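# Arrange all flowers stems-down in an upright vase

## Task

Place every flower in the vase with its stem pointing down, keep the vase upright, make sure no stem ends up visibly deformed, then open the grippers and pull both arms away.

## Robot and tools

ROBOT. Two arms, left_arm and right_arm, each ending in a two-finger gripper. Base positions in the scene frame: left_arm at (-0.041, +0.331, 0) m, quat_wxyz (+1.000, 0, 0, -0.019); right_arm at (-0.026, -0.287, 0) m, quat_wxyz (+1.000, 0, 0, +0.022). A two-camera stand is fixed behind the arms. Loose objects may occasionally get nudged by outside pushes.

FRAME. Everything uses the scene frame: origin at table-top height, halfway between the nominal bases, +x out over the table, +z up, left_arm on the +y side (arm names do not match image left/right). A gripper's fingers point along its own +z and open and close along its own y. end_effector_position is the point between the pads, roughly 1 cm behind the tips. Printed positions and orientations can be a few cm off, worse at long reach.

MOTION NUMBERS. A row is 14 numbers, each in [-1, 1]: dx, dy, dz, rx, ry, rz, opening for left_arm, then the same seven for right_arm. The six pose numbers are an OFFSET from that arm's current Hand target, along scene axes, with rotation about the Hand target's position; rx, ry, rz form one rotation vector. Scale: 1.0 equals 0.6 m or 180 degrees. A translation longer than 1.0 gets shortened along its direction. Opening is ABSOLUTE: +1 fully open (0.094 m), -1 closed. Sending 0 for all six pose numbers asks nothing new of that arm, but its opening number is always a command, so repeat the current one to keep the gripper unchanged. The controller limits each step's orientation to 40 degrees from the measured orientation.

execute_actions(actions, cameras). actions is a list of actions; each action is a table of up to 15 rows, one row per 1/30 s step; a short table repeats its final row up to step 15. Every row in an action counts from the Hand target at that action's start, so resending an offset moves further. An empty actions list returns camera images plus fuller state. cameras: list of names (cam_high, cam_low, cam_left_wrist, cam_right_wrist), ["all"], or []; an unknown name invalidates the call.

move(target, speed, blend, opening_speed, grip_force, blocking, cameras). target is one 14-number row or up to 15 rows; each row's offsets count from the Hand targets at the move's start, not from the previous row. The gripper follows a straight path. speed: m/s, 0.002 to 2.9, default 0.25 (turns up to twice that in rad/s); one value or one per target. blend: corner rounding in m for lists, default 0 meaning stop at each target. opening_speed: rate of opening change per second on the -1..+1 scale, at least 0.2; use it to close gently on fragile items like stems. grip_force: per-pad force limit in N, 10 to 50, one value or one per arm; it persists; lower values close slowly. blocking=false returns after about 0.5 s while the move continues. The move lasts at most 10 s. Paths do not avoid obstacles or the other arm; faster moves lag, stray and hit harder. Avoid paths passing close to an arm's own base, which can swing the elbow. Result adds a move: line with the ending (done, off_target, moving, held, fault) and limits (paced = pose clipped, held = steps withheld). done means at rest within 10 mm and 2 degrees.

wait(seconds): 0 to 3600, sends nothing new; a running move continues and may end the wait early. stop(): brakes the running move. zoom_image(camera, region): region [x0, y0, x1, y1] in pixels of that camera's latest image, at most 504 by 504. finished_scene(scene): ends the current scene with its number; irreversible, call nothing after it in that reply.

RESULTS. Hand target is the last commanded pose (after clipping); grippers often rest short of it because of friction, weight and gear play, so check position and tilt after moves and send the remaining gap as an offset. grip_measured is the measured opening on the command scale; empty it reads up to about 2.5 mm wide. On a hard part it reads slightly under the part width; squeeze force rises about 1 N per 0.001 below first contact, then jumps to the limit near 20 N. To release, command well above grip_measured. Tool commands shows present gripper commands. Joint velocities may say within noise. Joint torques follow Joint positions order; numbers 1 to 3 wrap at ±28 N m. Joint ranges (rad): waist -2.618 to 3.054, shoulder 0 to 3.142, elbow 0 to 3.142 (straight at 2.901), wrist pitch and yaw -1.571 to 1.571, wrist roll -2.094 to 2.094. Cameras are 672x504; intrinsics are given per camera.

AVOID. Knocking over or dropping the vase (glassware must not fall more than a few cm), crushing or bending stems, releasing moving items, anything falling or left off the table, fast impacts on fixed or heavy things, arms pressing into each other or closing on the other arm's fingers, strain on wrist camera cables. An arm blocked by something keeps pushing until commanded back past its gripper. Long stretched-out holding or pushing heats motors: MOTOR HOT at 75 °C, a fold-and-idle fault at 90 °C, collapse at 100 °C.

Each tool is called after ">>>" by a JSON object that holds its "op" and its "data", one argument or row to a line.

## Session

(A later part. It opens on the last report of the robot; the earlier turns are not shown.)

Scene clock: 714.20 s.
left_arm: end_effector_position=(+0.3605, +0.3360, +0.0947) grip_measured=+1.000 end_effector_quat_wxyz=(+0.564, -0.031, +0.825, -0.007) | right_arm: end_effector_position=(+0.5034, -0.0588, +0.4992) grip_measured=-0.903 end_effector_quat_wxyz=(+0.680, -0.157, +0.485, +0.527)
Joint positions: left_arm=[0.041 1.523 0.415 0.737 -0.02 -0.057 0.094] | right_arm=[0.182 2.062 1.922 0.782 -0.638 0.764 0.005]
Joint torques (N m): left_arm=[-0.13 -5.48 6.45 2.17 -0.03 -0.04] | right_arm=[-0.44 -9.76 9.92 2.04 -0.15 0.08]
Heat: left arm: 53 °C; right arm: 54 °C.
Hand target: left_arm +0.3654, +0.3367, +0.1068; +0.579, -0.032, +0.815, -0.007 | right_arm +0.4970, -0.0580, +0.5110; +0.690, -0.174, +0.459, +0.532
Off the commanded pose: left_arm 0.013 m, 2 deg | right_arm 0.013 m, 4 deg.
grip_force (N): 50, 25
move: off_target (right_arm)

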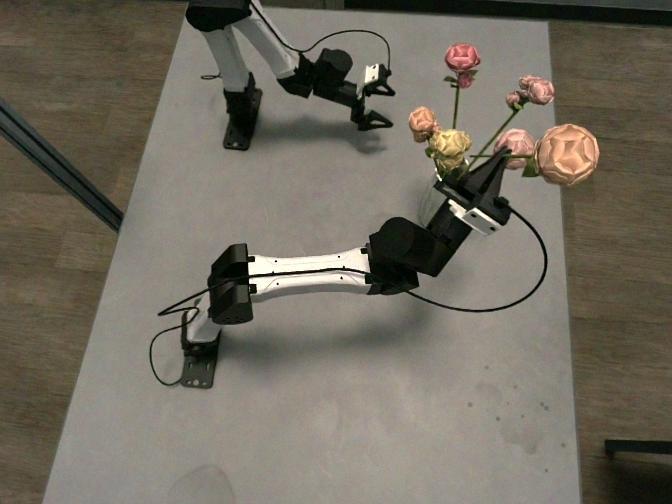

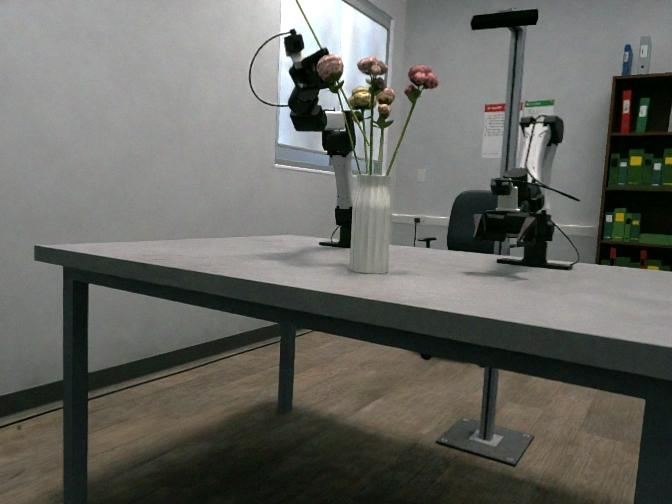

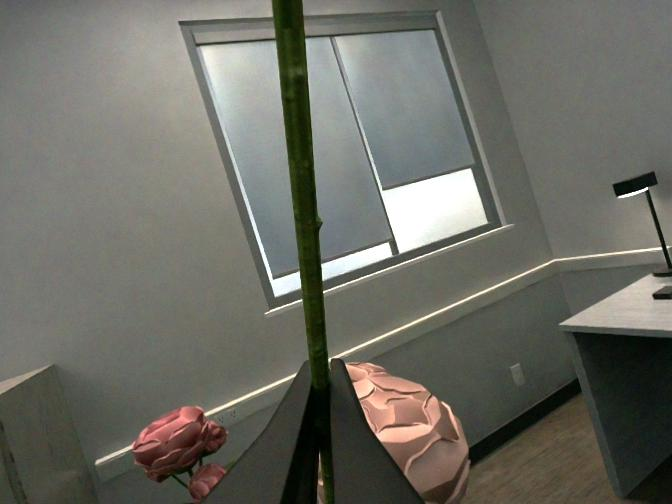

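>>> {"op": "move", "data": {
  "target": [0,0,0,0,0,0,1, -0.0417,-0.0183,0,0,0,0,-1],
  "speed": 0.15,
  "cameras": ["cam_high","cam_low","cam_right_wrist"]
}}

>>> {"op": "zoom_image", "data": {
  "camera": "cam_high",
  "region": [390, 90, 590, 240]
}}

>>> {"op": "zoom_image", "data": {
  "camera": "cam_low",
  "region": [300, 60, 450, 190]
}}

Scene clock: 731.13 s.
left_arm: end_effector_position=(+0.3605, +0.3360, +0.0947) grip_measured=+1.000 end_effector_quat_wxyz=(+0.564, -0.031, +0.825, -0.007) | right_arm: end_effector_position=(+0.5004, -0.0581, +0.4732) grip_measured=-0.903 end_effector_quat_wxyz=(+0.667, -0.152, +0.500, +0.532)
Joint positions: left_arm=[0.041 1.523 0.415 0.737 -0.02 -0.057 0.094] | right_arm=[0.182 2.03 1.798 0.838 -0.647 0.773 0.005]
Joint torques (N m): left_arm=[-0.1 -5.48 6.45 2.17 -0.02 -0.04] | right_arm=[-0.65 -16.94 6.61 2.09 -0.16 0.07]
Heat: left arm: 53 °C; right arm: 53 °C.
Hand target: left_arm +0.3654, +0.3367, +0.1068; +0.579, -0.032, +0.815, -0.007 | right_arm +0.4720, -0.0689, +0.5110; +0.690, -0.174, +0.459, +0.532
Off the commanded pose: left_arm 0.013 m, 2 deg | right_arm 0.048 m, 6 deg.
grip_force (N): 50, 25
move: off_target (right_arm)

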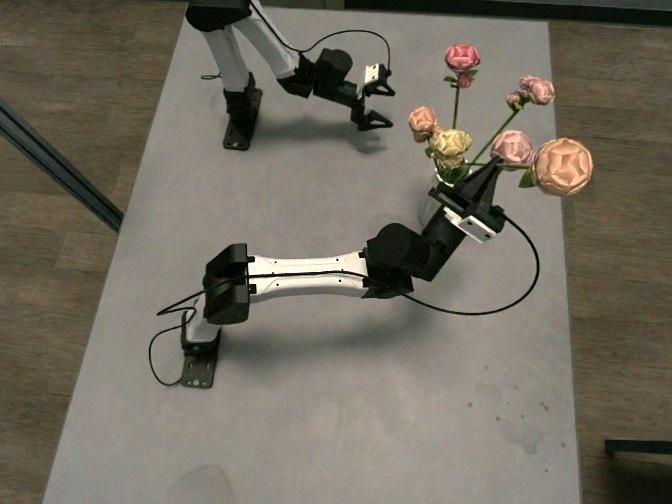

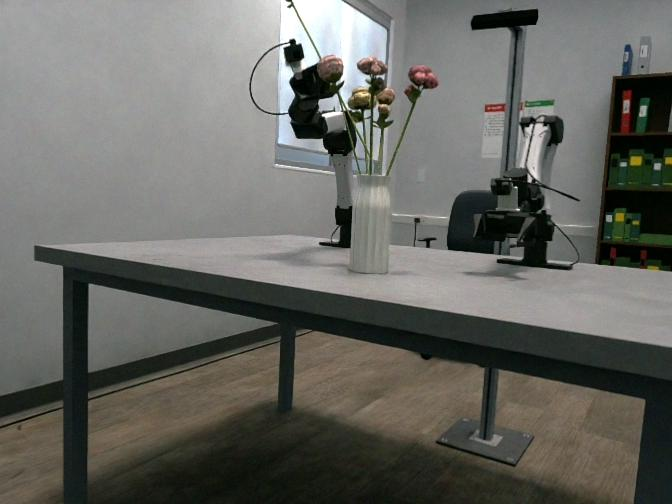

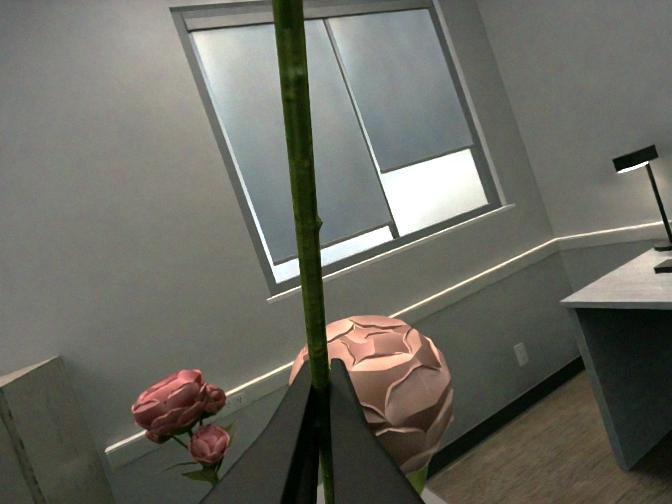

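Scaled by 2.520 from the camera's image (finer frame: 960x720).

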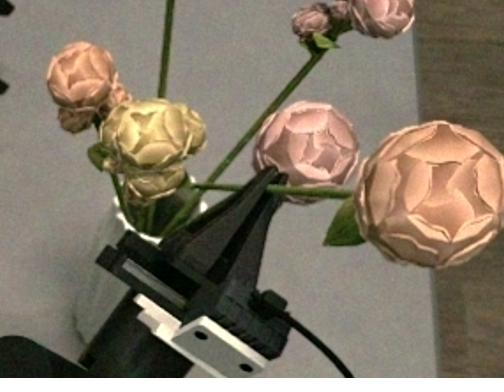

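Scaled by 3.360 from the camera's image (finer frame: 960x720).

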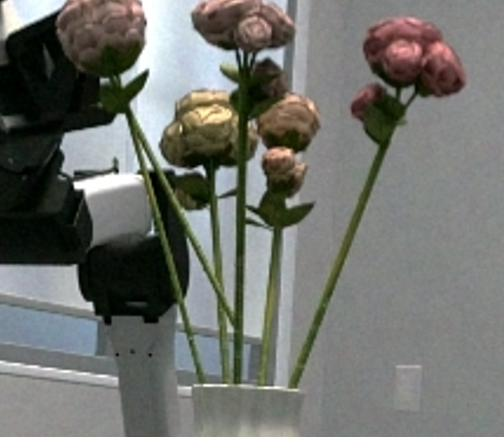

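>>> {"op": "move", "data": {
  "target": [0,0,0,0,0,0,1, -0.033,-0.015,0.035,0,0,0,-1],
  "speed": 0.15,
  "cameras": ["cam_high","cam_low","cam_right_wrist"]
}}

>>> {"op": "zoom_image", "data": {
  "camera": "cam_high",
  "region": [390, 90, 590, 240]
}}

>>> {"op": "zoom_image", "data": {
  "camera": "cam_low",
  "region": [300, 60, 450, 190]
}}

Scene clock: 742.40 s.
left_arm: end_effector_position=(+0.3605, +0.3360, +0.0947) grip_measured=+1.000 end_effector_quat_wxyz=(+0.564, -0.031, +0.825, -0.007) | right_arm: end_effector_position=(+0.4706, -0.0714, +0.5110) grip_measured=-0.903 end_effector_quat_wxyz=(+0.683, -0.162, +0.476, +0.530)
Joint positions: left_arm=[0.041 1.523 0.415 0.737 -0.02 -0.057 0.094] | right_arm=[0.168 1.932 1.765 0.838 -0.655 0.784 0.005]
Joint torques (N m): left_arm=[-0.13 -5.46 6.43 2.17 -0.02 -0.04] | right_arm=[-0.59 -14.6 6.56 1.52 -0.15 0.08]
Motor temperatures (°C): left_arm=[25 30 34 53 27 26 23] | right_arm=[25 55 51 49 26 27 28]
Heat: left arm: 53 °C; right arm: 55 °C.
Hand target: left_arm +0.3654, +0.3367, +0.1068; +0.579, -0.032, +0.815, -0.007 | right_arm +0.4522, -0.0779, +0.5320; +0.690, -0.174, +0.459, +0.532
Off the commanded pose: left_arm 0.013 m, 2 deg | right_arm 0.029 m, 3 deg.
grip_force (N): 50, 25
move: off_target (right_arm)

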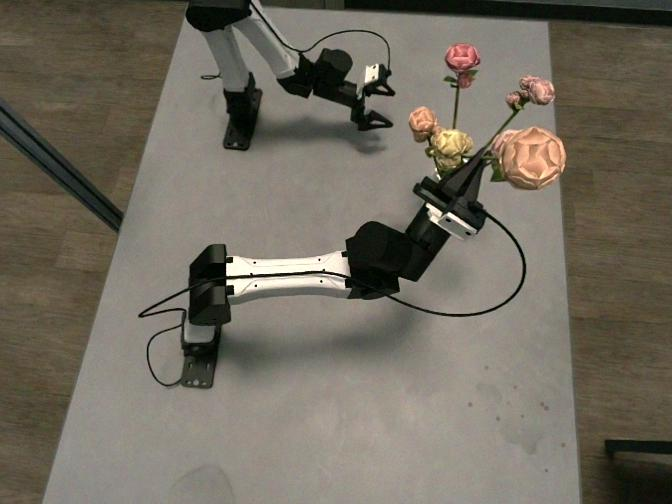

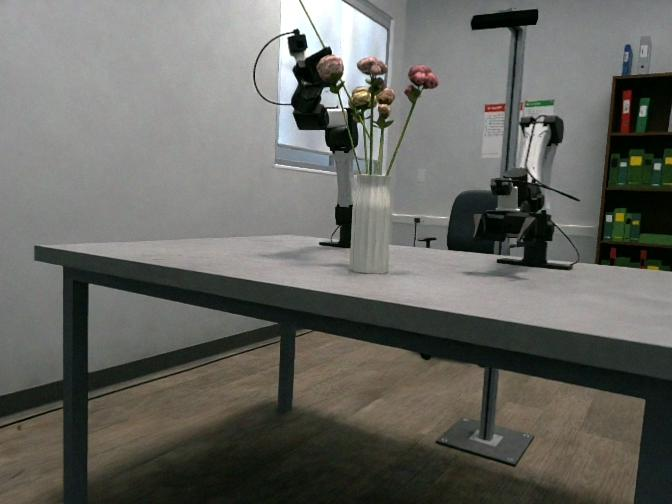

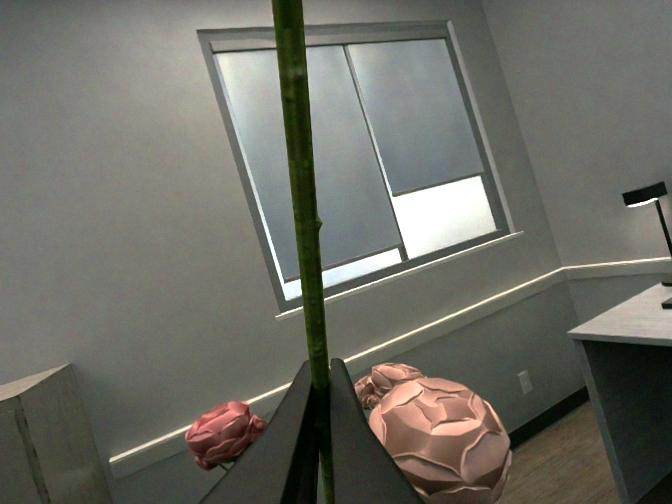

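Scaled by 2.520 from the camera's image (finer frame: 960x720).

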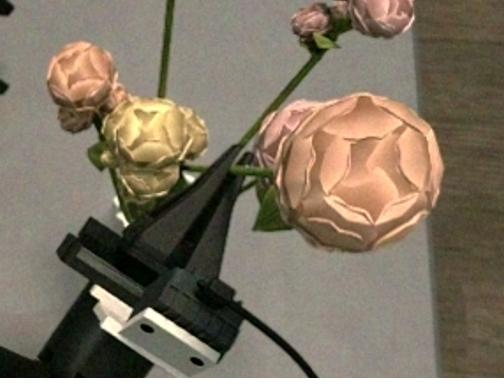

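Scaled by 3.360 from the camera's image (finer frame: 960x720).

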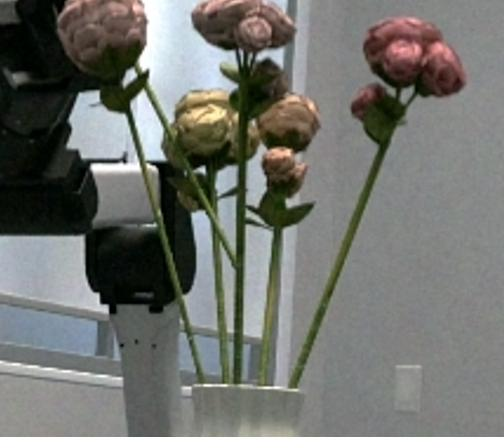

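>>> {"op": "move", "data": {
  "target": [0,0,0,0,0,0,1, 0.001,0.0243,-0.079,-0.0105,-0.0008,0,-1],
  "speed": 0.12,
  "cameras": ["cam_high","cam_low","cam_right_wrist"]
}}

>>> {"op": "zoom_image", "data": {
  "camera": "cam_high",
  "region": [390, 90, 590, 240]
}}

>>> {"op": "zoom_image", "data": {
  "camera": "cam_low",
  "region": [300, 60, 450, 190]
}}

Scene clock: 754.00 s.
left_arm: end_effector_position=(+0.3605, +0.3360, +0.0947) grip_measured=+1.000 end_effector_quat_wxyz=(+0.564, -0.031, +0.825, -0.007) | right_arm: end_effector_position=(+0.4777, -0.0629, +0.4551) grip_measured=-0.903 end_effector_quat_wxyz=(+0.662, -0.154, +0.507, +0.531)
Joint positions: left_arm=[0.041 1.523 0.415 0.737 -0.02 -0.057 0.094] | right_arm=[0.18 1.932 1.601 0.918 -0.657 0.767 0.005]
Joint torques (N m): left_arm=[-0.13 -5.46 6.42 2.17 -0.03 -0.03] | right_arm=[0.68 -14.64 6.63 2.14 -0.15 -0.36]
Heat: left arm: 53 °C; right arm: 54 °C.
Hand target: left_arm +0.3654, +0.3367, +0.1068; +0.579, -0.032, +0.815, -0.007 | right_arm +0.4528, -0.0634, +0.4846; +0.687, -0.186, +0.467, +0.524
Off the commanded pose: left_arm 0.013 m, 2 deg | right_arm 0.039 m, 7 deg.
grip_force (N): 50, 25
move: off_target (right_arm)

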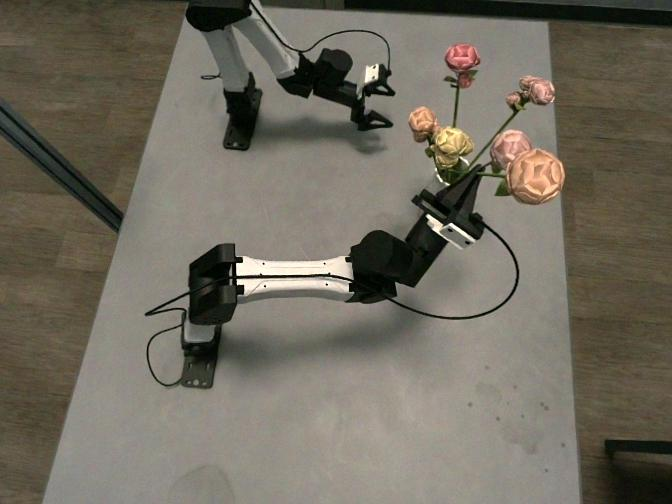

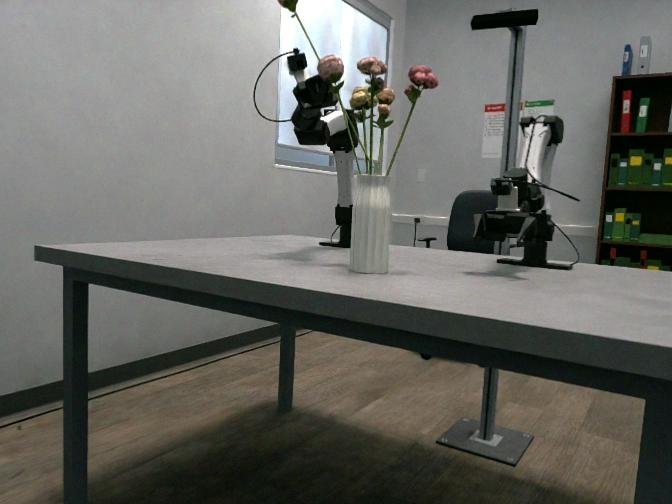

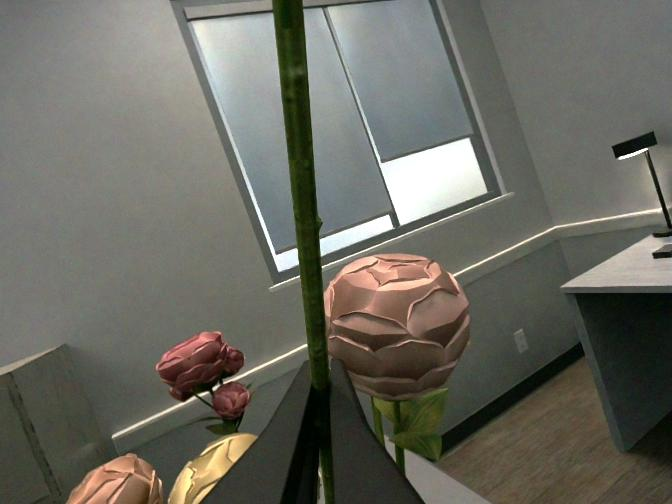

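Scaled by 2.520 from the camera's image (finer frame: 960x720).

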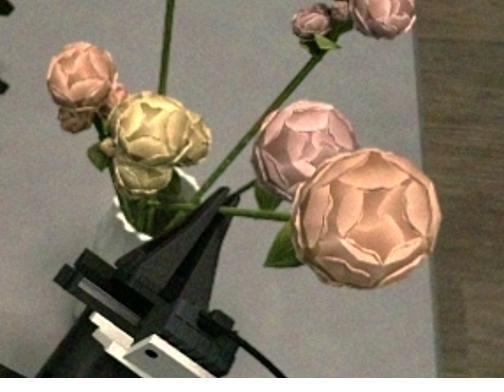

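Scaled by 3.360 from the camera's image (finer frame: 960x720).

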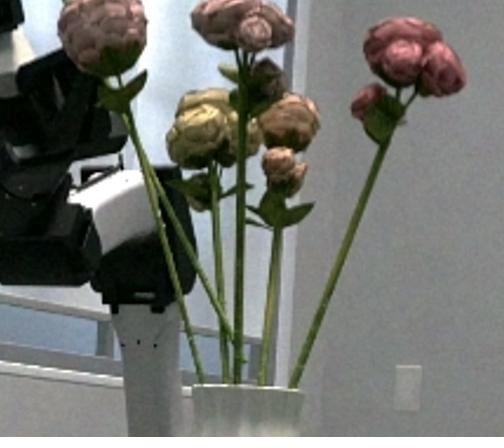

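>>> {"op": "zoom_image", "data": {
  "camera": "cam_high",
  "region": [425, 135, 495, 195]
}}

Scaled by 7.200 from the camera's image (finer frame: 960x720).

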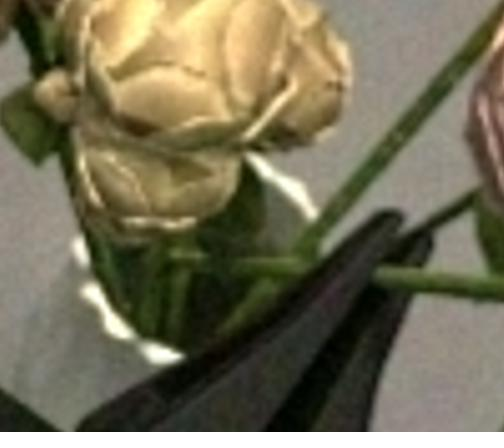

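>>> {"op": "move", "data": {
  "target": [0,0,0,0,0,0,1, 0.007,0.0567,-0.133,0,0,0,-1],
  "speed": 0.1,
  "cameras": ["cam_high","cam_low","cam_right_wrist"]
}}

>>> {"op": "zoom_image", "data": {
  "camera": "cam_high",
  "region": [400, 120, 520, 220]
}}

>>> {"op": "zoom_image", "data": {
  "camera": "cam_low",
  "region": [300, 40, 450, 190]
}}

Scene clock: 770.97 s.
left_arm: end_effector_position=(+0.3605, +0.3360, +0.0947) grip_measured=+1.000 end_effector_quat_wxyz=(+0.564, -0.031, +0.825, -0.007) | right_arm: end_effector_position=(+0.4583, -0.0292, +0.4010) grip_measured=-0.903 end_effector_quat_wxyz=(+0.668, -0.182, +0.487, +0.532)
Joint positions: left_arm=[0.041 1.523 0.415 0.737 -0.02 -0.057 0.094] | right_arm=[0.256 1.97 1.417 1.159 -0.635 0.706 0.005]
Joint torques (N m): left_arm=[-0.12 -5.48 6.43 2.16 -0.02 -0.03] | right_arm=[0.68 -9.21 6.65 2.12 0.19 -0.32]
Heat: left arm: 54 °C; right arm: 54 °C.
Hand target: left_arm +0.3654, +0.3367, +0.1068; +0.579, -0.032, +0.815, -0.007 | right_arm +0.4570, -0.0293, +0.4048; +0.687, -0.186, +0.467, +0.524
Off the commanded pose: left_arm 0.013 m, 2 deg | right_arm 0.004 m, 3 deg.
grip_force (N): 50, 25
move: off_target (right_arm)

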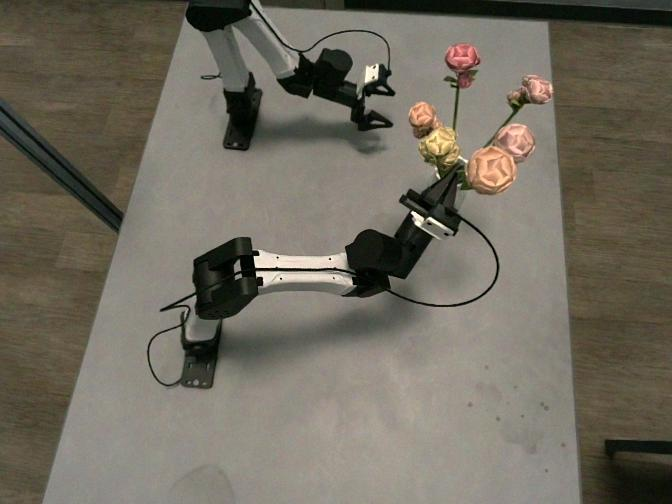

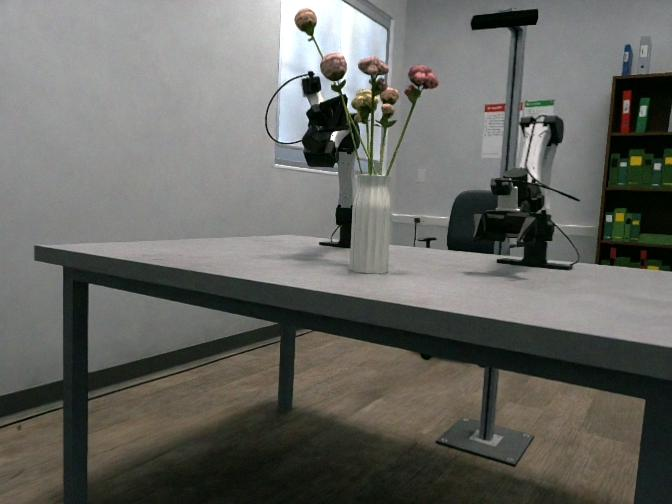

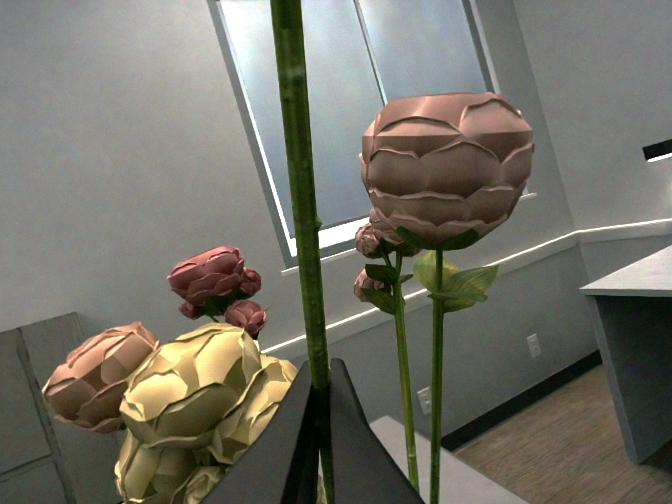

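Scaled by 4.200 from the camera's image (finer frame: 960x720).

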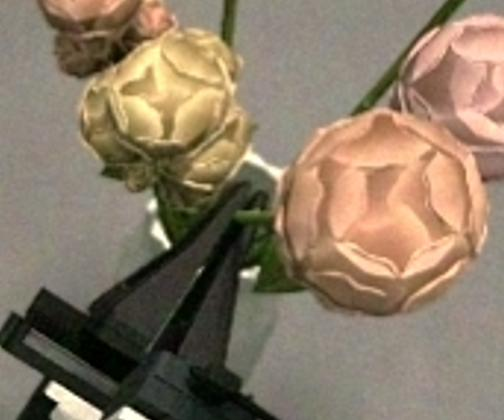

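Scaled by 3.360 from the camera's image (finer frame: 960x720).

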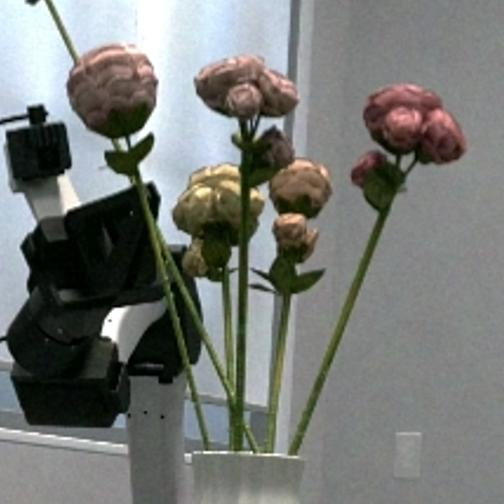

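>>> {"op": "move", "data": {
  "target": [
    [0,0,0,0,0,0,1, 0.027,0.012,-0.015,-0.01,-0.001,0,-1],
    [0,0,0,0,0,0,1, 0.0277,0.0533,-0.0923,-0.0386,-0.0051,0,-1]
  ],
  "speed": 0.1,
  "blend": 0.008,
  "cameras": ["cam_high","cam_low","cam_right_wrist"]
}}

>>> {"op": "zoom_image", "data": {
  "camera": "cam_high",
  "region": [400, 110, 520, 210]
}}

>>> {"op": "zoom_image", "data": {
  "camera": "cam_low",
  "region": [300, 40, 450, 190]
}}

Scene clock: 783.90 s.
left_arm: end_effector_position=(+0.3605, +0.3360, +0.0947) grip_measured=+1.000 end_effector_quat_wxyz=(+0.564, -0.031, +0.825, -0.007) | right_arm: end_effector_position=(+0.4747, +0.0004, +0.3510) grip_measured=-0.903 end_effector_quat_wxyz=(+0.671, -0.216, +0.503, +0.499)
Joint positions: left_arm=[0.041 1.523 0.415 0.737 -0.02 -0.057 0.094] | right_arm=[0.297 2.085 1.443 1.162 -0.635 0.561 0.005]
Joint torques (N m): left_arm=[-0.1 -5.48 6.45 2.16 -0.02 -0.03] | right_arm=[0.49 -9.98 7.13 1.93 -0.17 -0.34]
Heat: left arm: 54 °C; right arm: 52 °C.
Hand target: left_arm +0.3654, +0.3367, +0.1068; +0.579, -0.032, +0.815, -0.007 | right_arm +0.4736, +0.0026, +0.3494; +0.679, -0.231, +0.492, +0.494
Off the commanded pose: left_arm 0.013 m, 2 deg | right_arm 0.003 m, 2 deg.
grip_force (N): 50, 25
move: done

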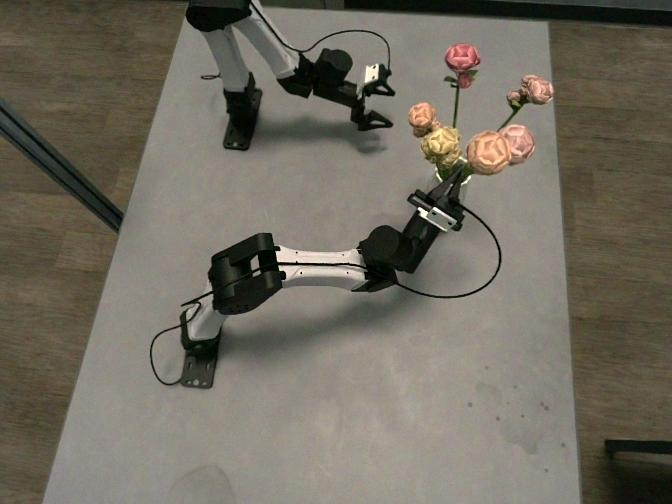

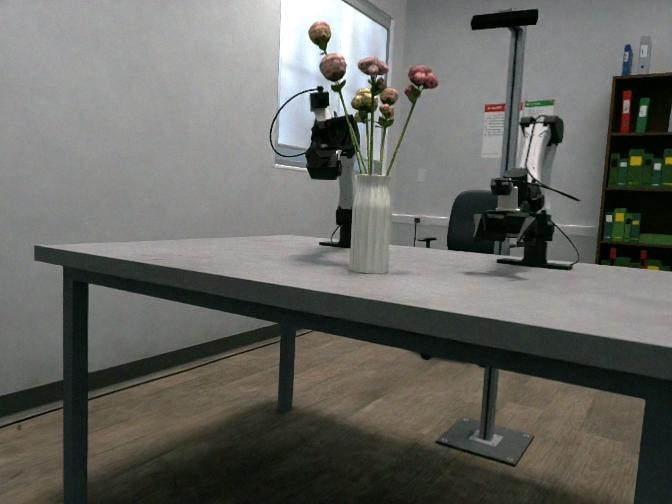

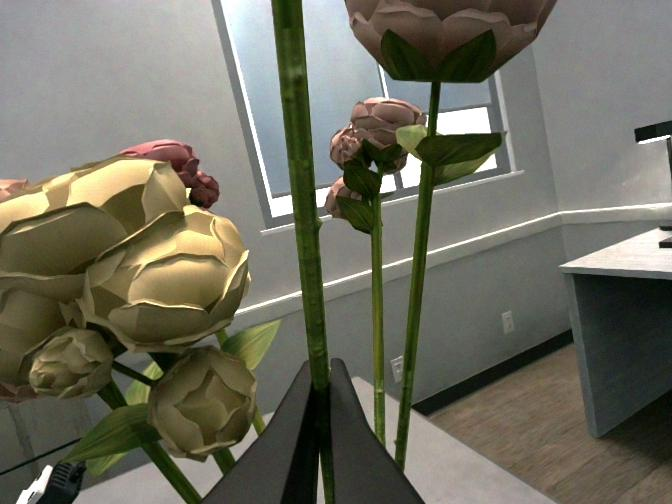

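Scaled by 4.200 from the camera's image (finer frame: 960x720).

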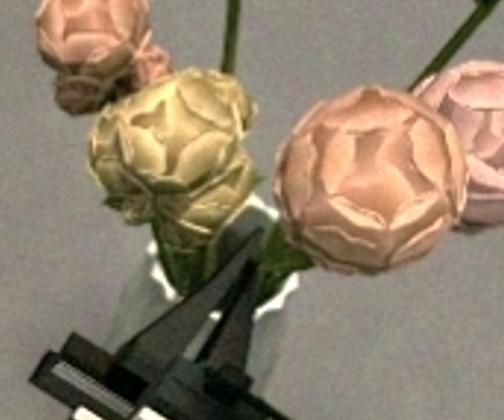

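Scaled by 3.360 from the camera's image (finer frame: 960x720).

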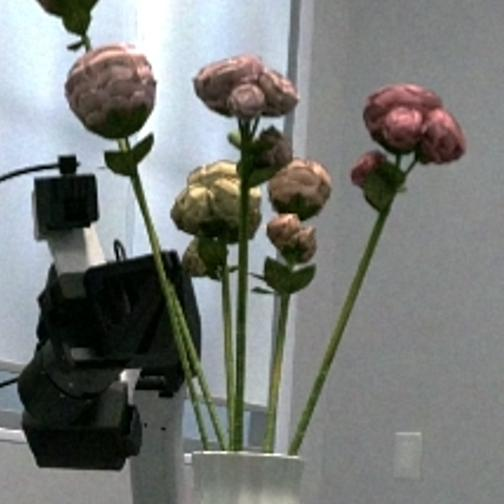

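>>> {"op": "move", "data": {
  "target": [
    [0,0,0,0,0,0,1, 0,0.01,-0.03,0.003,-0.03,0.095,-1],
    [0,0,0,0,0,0,1, -0.006,0.055,-0.118,-0.04,-0.0335,0.095,-1]
  ],
  "speed": 0.1,
  "blend": 0.008,
  "cameras": ["cam_high","cam_low","cam_right_wrist"]
}}

>>> {"op": "zoom_image", "data": {
  "camera": "cam_high",
  "region": [400, 110, 520, 210]
}}

>>> {"op": "zoom_image", "data": {
  "camera": "cam_low",
  "region": [300, 40, 450, 190]
}}

Scene clock: 808.00 s.
left_arm: end_effector_position=(+0.3605, +0.3360, +0.0947) grip_measured=+1.000 end_effector_quat_wxyz=(+0.564, -0.031, +0.825, -0.007) | right_arm: end_effector_position=(+0.4704, +0.0270, +0.2958) grip_measured=-0.903 end_effector_quat_wxyz=(+0.623, -0.359, +0.435, +0.542)
Joint positions: left_arm=[0.041 1.523 0.415 0.737 -0.02 -0.057 0.094] | right_arm=[0.273 2.38 1.686 1.394 -0.973 0.633 0.005]
Joint torques (N m): left_arm=[-0.13 -5.46 6.46 2.16 -0.02 -0.03] | right_arm=[0.68 -11.52 5.64 0.97 -0.12 -0.3]
Motor temperatures (°C): left_arm=[25 30 34 54 27 26 23] | right_arm=[25 52 46 43 26 27 28]
Heat: left arm: 54 °C; right arm: 52 °C.
Hand target: left_arm +0.3654, +0.3367, +0.1068; +0.579, -0.032, +0.815, -0.007 | right_arm +0.4700, +0.0356, +0.2786; +0.607, -0.369, +0.446, +0.544
Off the commanded pose: left_arm 0.013 m, 2 deg | right_arm 0.019 m, 2 deg.
grip_force (N): 50, 25
move: off_target (right_arm)

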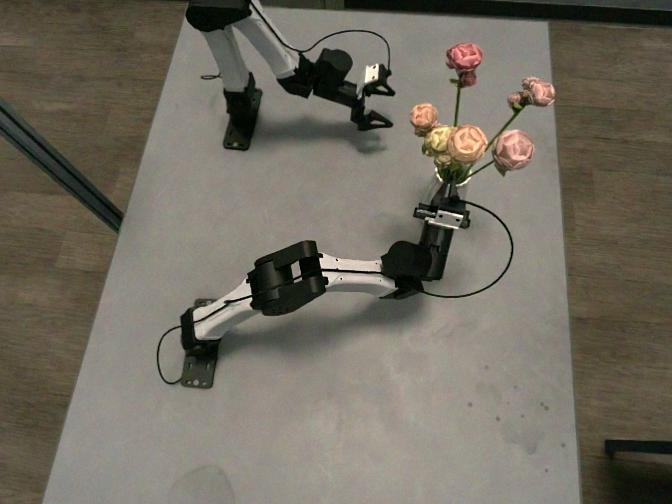

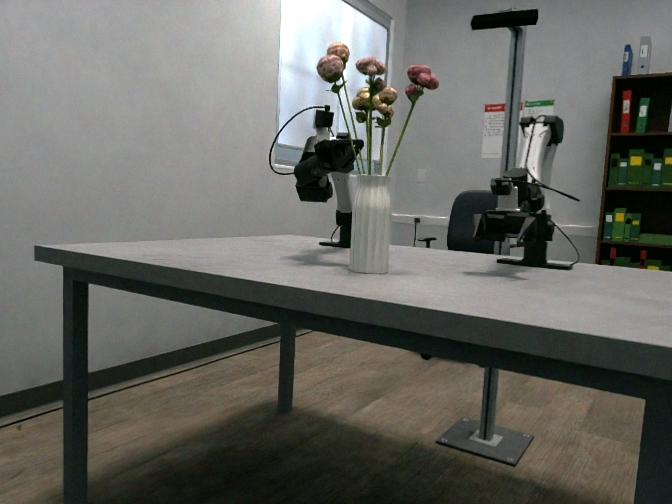

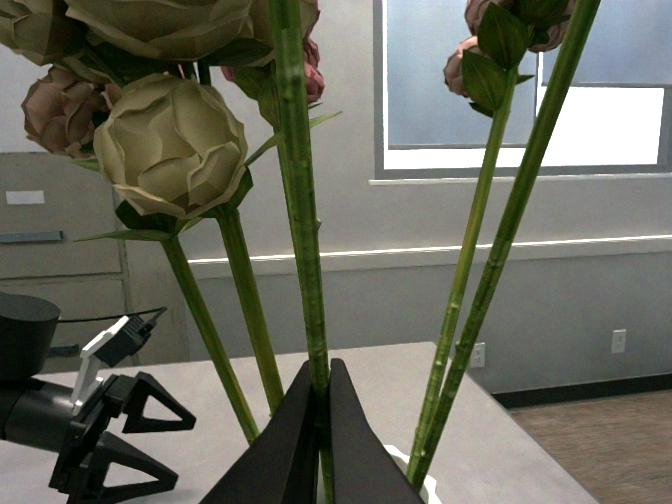

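Scaled by 4.200 from the camera's image (finer frame: 960x720).

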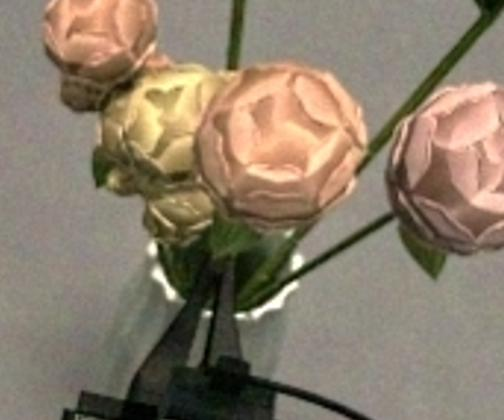

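Scaled by 3.360 from the camera's image (finer frame: 960x720).

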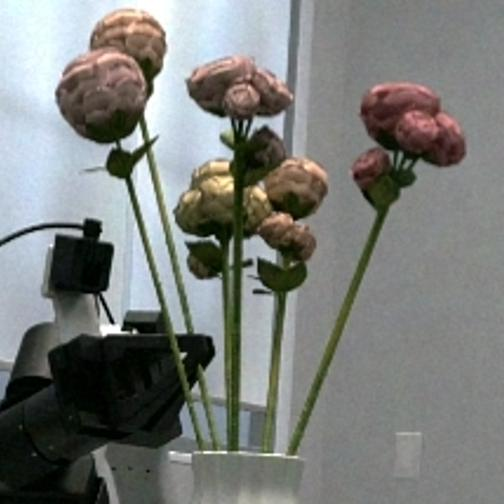

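>>> {"op": "move", "data": {
  "target": [0,0,0,0,0,0,1, 0.0,0.007,-0.048,-0.012,0,0,-1],
  "speed": 0.08,
  "cameras": ["cam_low","cam_right_wrist"]
}}

Scene clock: 817.00 s.
left_arm: end_effector_position=(+0.3605, +0.3360, +0.0947) grip_measured=+1.000 end_effector_quat_wxyz=(+0.564, -0.031, +0.825, -0.007) | right_arm: end_effector_position=(+0.4675, +0.0366, +0.2751) grip_measured=-0.903 end_effector_quat_wxyz=(+0.623, -0.373, +0.437, +0.531)
Joint positions: left_arm=[0.041 1.523 0.415 0.737 -0.02 -0.057 0.094] | right_arm=[0.289 2.4 1.659 1.394 -0.977 0.566 0.005]
Joint torques (N m): left_arm=[-0.13 -5.48 6.46 2.16 -0.02 -0.04] | right_arm=[0.18 -10.67 5.14 1.02 -0.26 -0.26]
Heat: left arm: 54 °C; right arm: 53 °C.
Hand target: left_arm +0.3654, +0.3367, +0.1068; +0.579, -0.032, +0.815, -0.007 | right_arm +0.4700, +0.0398, +0.2498; +0.600, -0.381, +0.456, +0.536
Off the commanded pose: left_arm 0.013 m, 2 deg | right_arm 0.026 m, 4 deg.
grip_force (N): 50, 25
move: off_target (right_arm)

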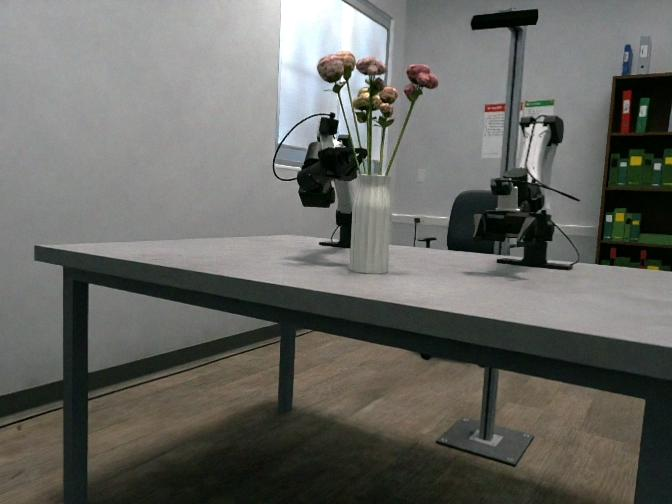

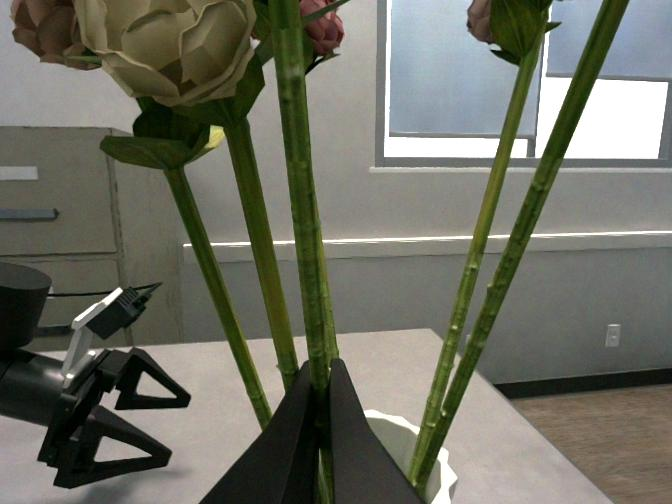

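>>> {"op": "move", "data": {
  "target": [0,0,0,0,0,0,1, 0.004,0.004,-0.03,-0.005,0,0,-1],
  "speed": 0.06,
  "cameras": ["cam_low","cam_right_wrist"]
}}

Scene clock: 820.77 s.
left_arm: end_effector_position=(+0.3605, +0.3360, +0.0947) grip_measured=+1.000 end_effector_quat_wxyz=(+0.564, -0.031, +0.825, -0.007) | right_arm: end_effector_position=(+0.4713, +0.0394, +0.2593) grip_measured=-0.903 end_effector_quat_wxyz=(+0.622, -0.373, +0.443, +0.527)
Joint positions: left_arm=[0.041 1.523 0.415 0.737 -0.02 -0.057 0.094] | right_arm=[0.292 2.429 1.659 1.394 -0.973 0.541 0.005]
Joint torques (N m): left_arm=[-0.12 -5.49 6.46 2.16 -0.03 -0.04] | right_arm=[0.1 -10.3 5.41 1.11 -0.31 -0.26]
Heat: left arm: 54 °C; right arm: 53 °C.
Hand target: left_arm +0.3654, +0.3367, +0.1068; +0.579, -0.032, +0.815, -0.007 | right_arm +0.4724, +0.0422, +0.2318; +0.597, -0.385, +0.461, +0.532
Off the commanded pose: left_arm 0.013 m, 2 deg | right_arm 0.028 m, 4 deg.
grip_force (N): 50, 25
move: off_target (right_arm)

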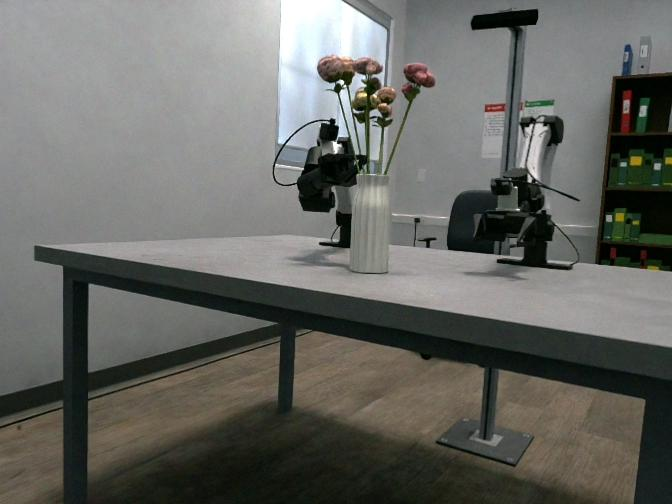

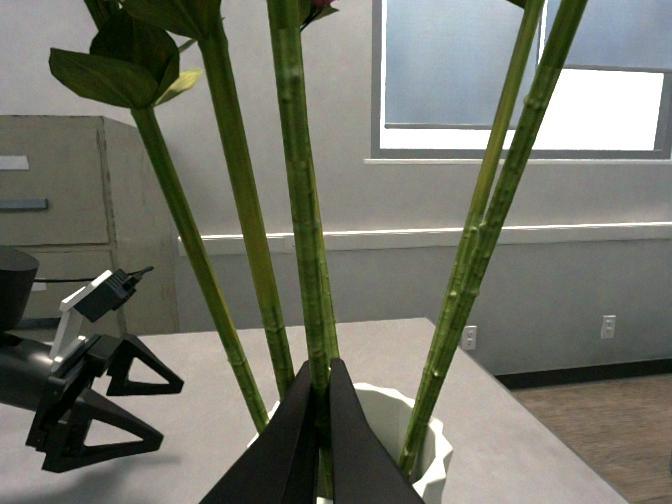

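>>> {"op": "move", "data": {
  "target": [
    [0,0,0,0,0,0,1, -0.001,-0.004,0.0458,0,0,0,-0.6],
    [0,0,0,0,0,0,1, -0.03,-0.17,0.06,0,0,0,-0.6],
    [0,0,0,0,0,0,1, -0.06,-0.3,0.1,0,0,0,-0.6]
  ],
  "speed": 0.15,
  "opening_speed": 0.6,
  "blend": [0,0.02,0],
  "cameras": ["cam_high","cam_low","cam_right_wrist"]
}}

>>> {"op": "zoom_image", "data": {
  "camera": "cam_high",
  "region": [380, 20, 580, 250]
}}

>>> {"op": "zoom_image", "data": {
  "camera": "cam_low",
  "region": [270, 20, 470, 290]
}}

Scene clock: 832.87 s.
left_arm: end_effector_position=(+0.3605, +0.3360, +0.0947) grip_measured=+1.000 end_effector_quat_wxyz=(+0.564, -0.031, +0.825, -0.007) | right_arm: end_effector_position=(+0.4554, -0.1395, +0.2608) grip_measured=-0.602 end_effector_quat_wxyz=(+0.564, -0.350, +0.545, +0.512)
Joint positions: left_arm=[0.041 1.523 0.415 0.737 -0.02 -0.057 0.094] | right_arm=[-0.086 2.174 1.334 1.483 -1.299 0.791 0.019]
Joint torques (N m): left_arm=[-0.12 -5.48 6.45 2.17 -0.02 -0.04] | right_arm=[0.08 -16.99 5.34 1.93 -0.03 0.09]
Motor temperatures (°C): left_arm=[25 31 34 54 27 26 23] | right_arm=[25 56 45 41 26 27 28]
Heat: left arm: 54 °C; right arm: 56 °C.
Hand target: left_arm +0.3654, +0.3367, +0.1068; +0.579, -0.032, +0.815, -0.007 | right_arm +0.4364, -0.1378, +0.2918; +0.597, -0.385, +0.461, +0.532
Off the commanded pose: left_arm 0.013 m, 2 deg | right_arm 0.036 m, 11 deg.
joint sent to its limit (right arm) — joint 4 (wrist pitch), upper limit. The joint targets are off in position and orientation.
grip_force (N): 50, 25
move: off_target (right_arm)

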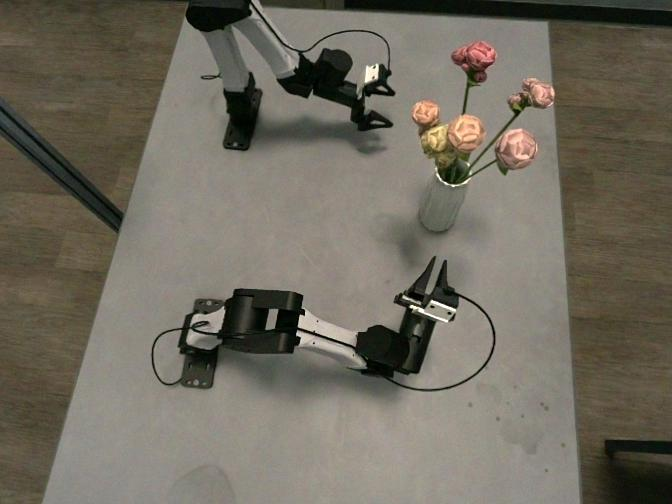

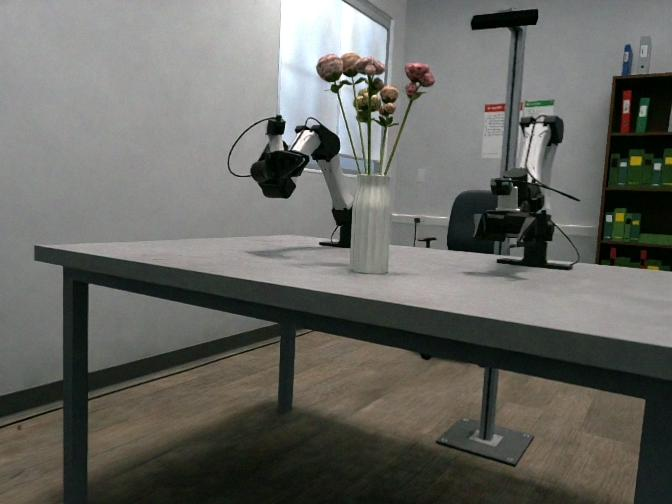

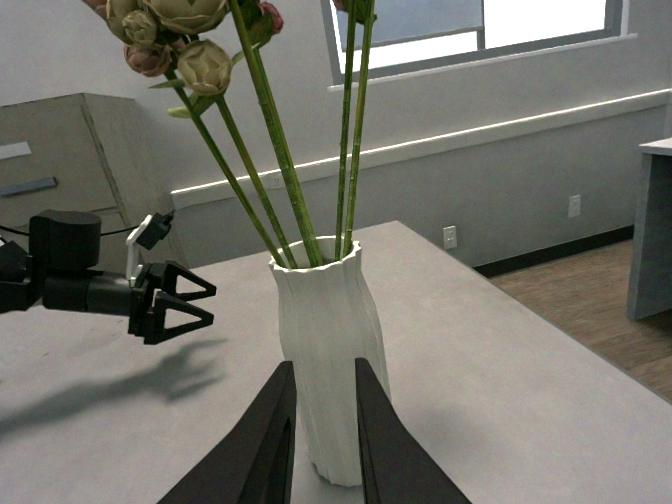

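Scaled by 2.191 from the camera's image (finer frame: 960x720).

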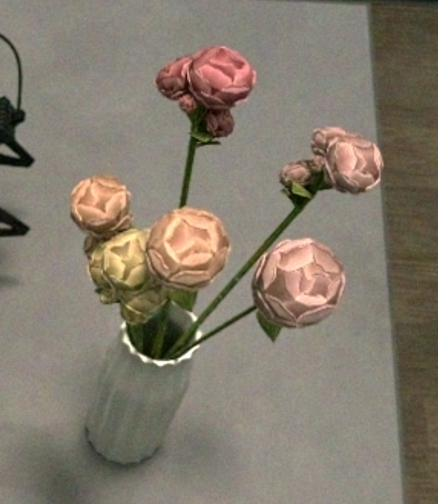

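Scaled by 1.867 from the camera's image (finer frame: 960x720).

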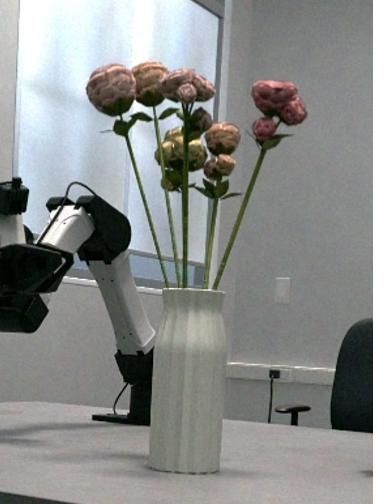

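>>> {"op": "zoom_image", "data": {
  "camera": "cam_high",
  "region": [390, 230, 480, 320]
}}

Scaled by 5.600 from the camera's image (finer frame: 960x720).

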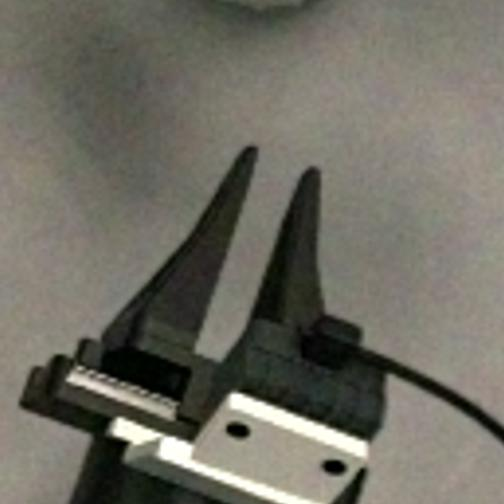

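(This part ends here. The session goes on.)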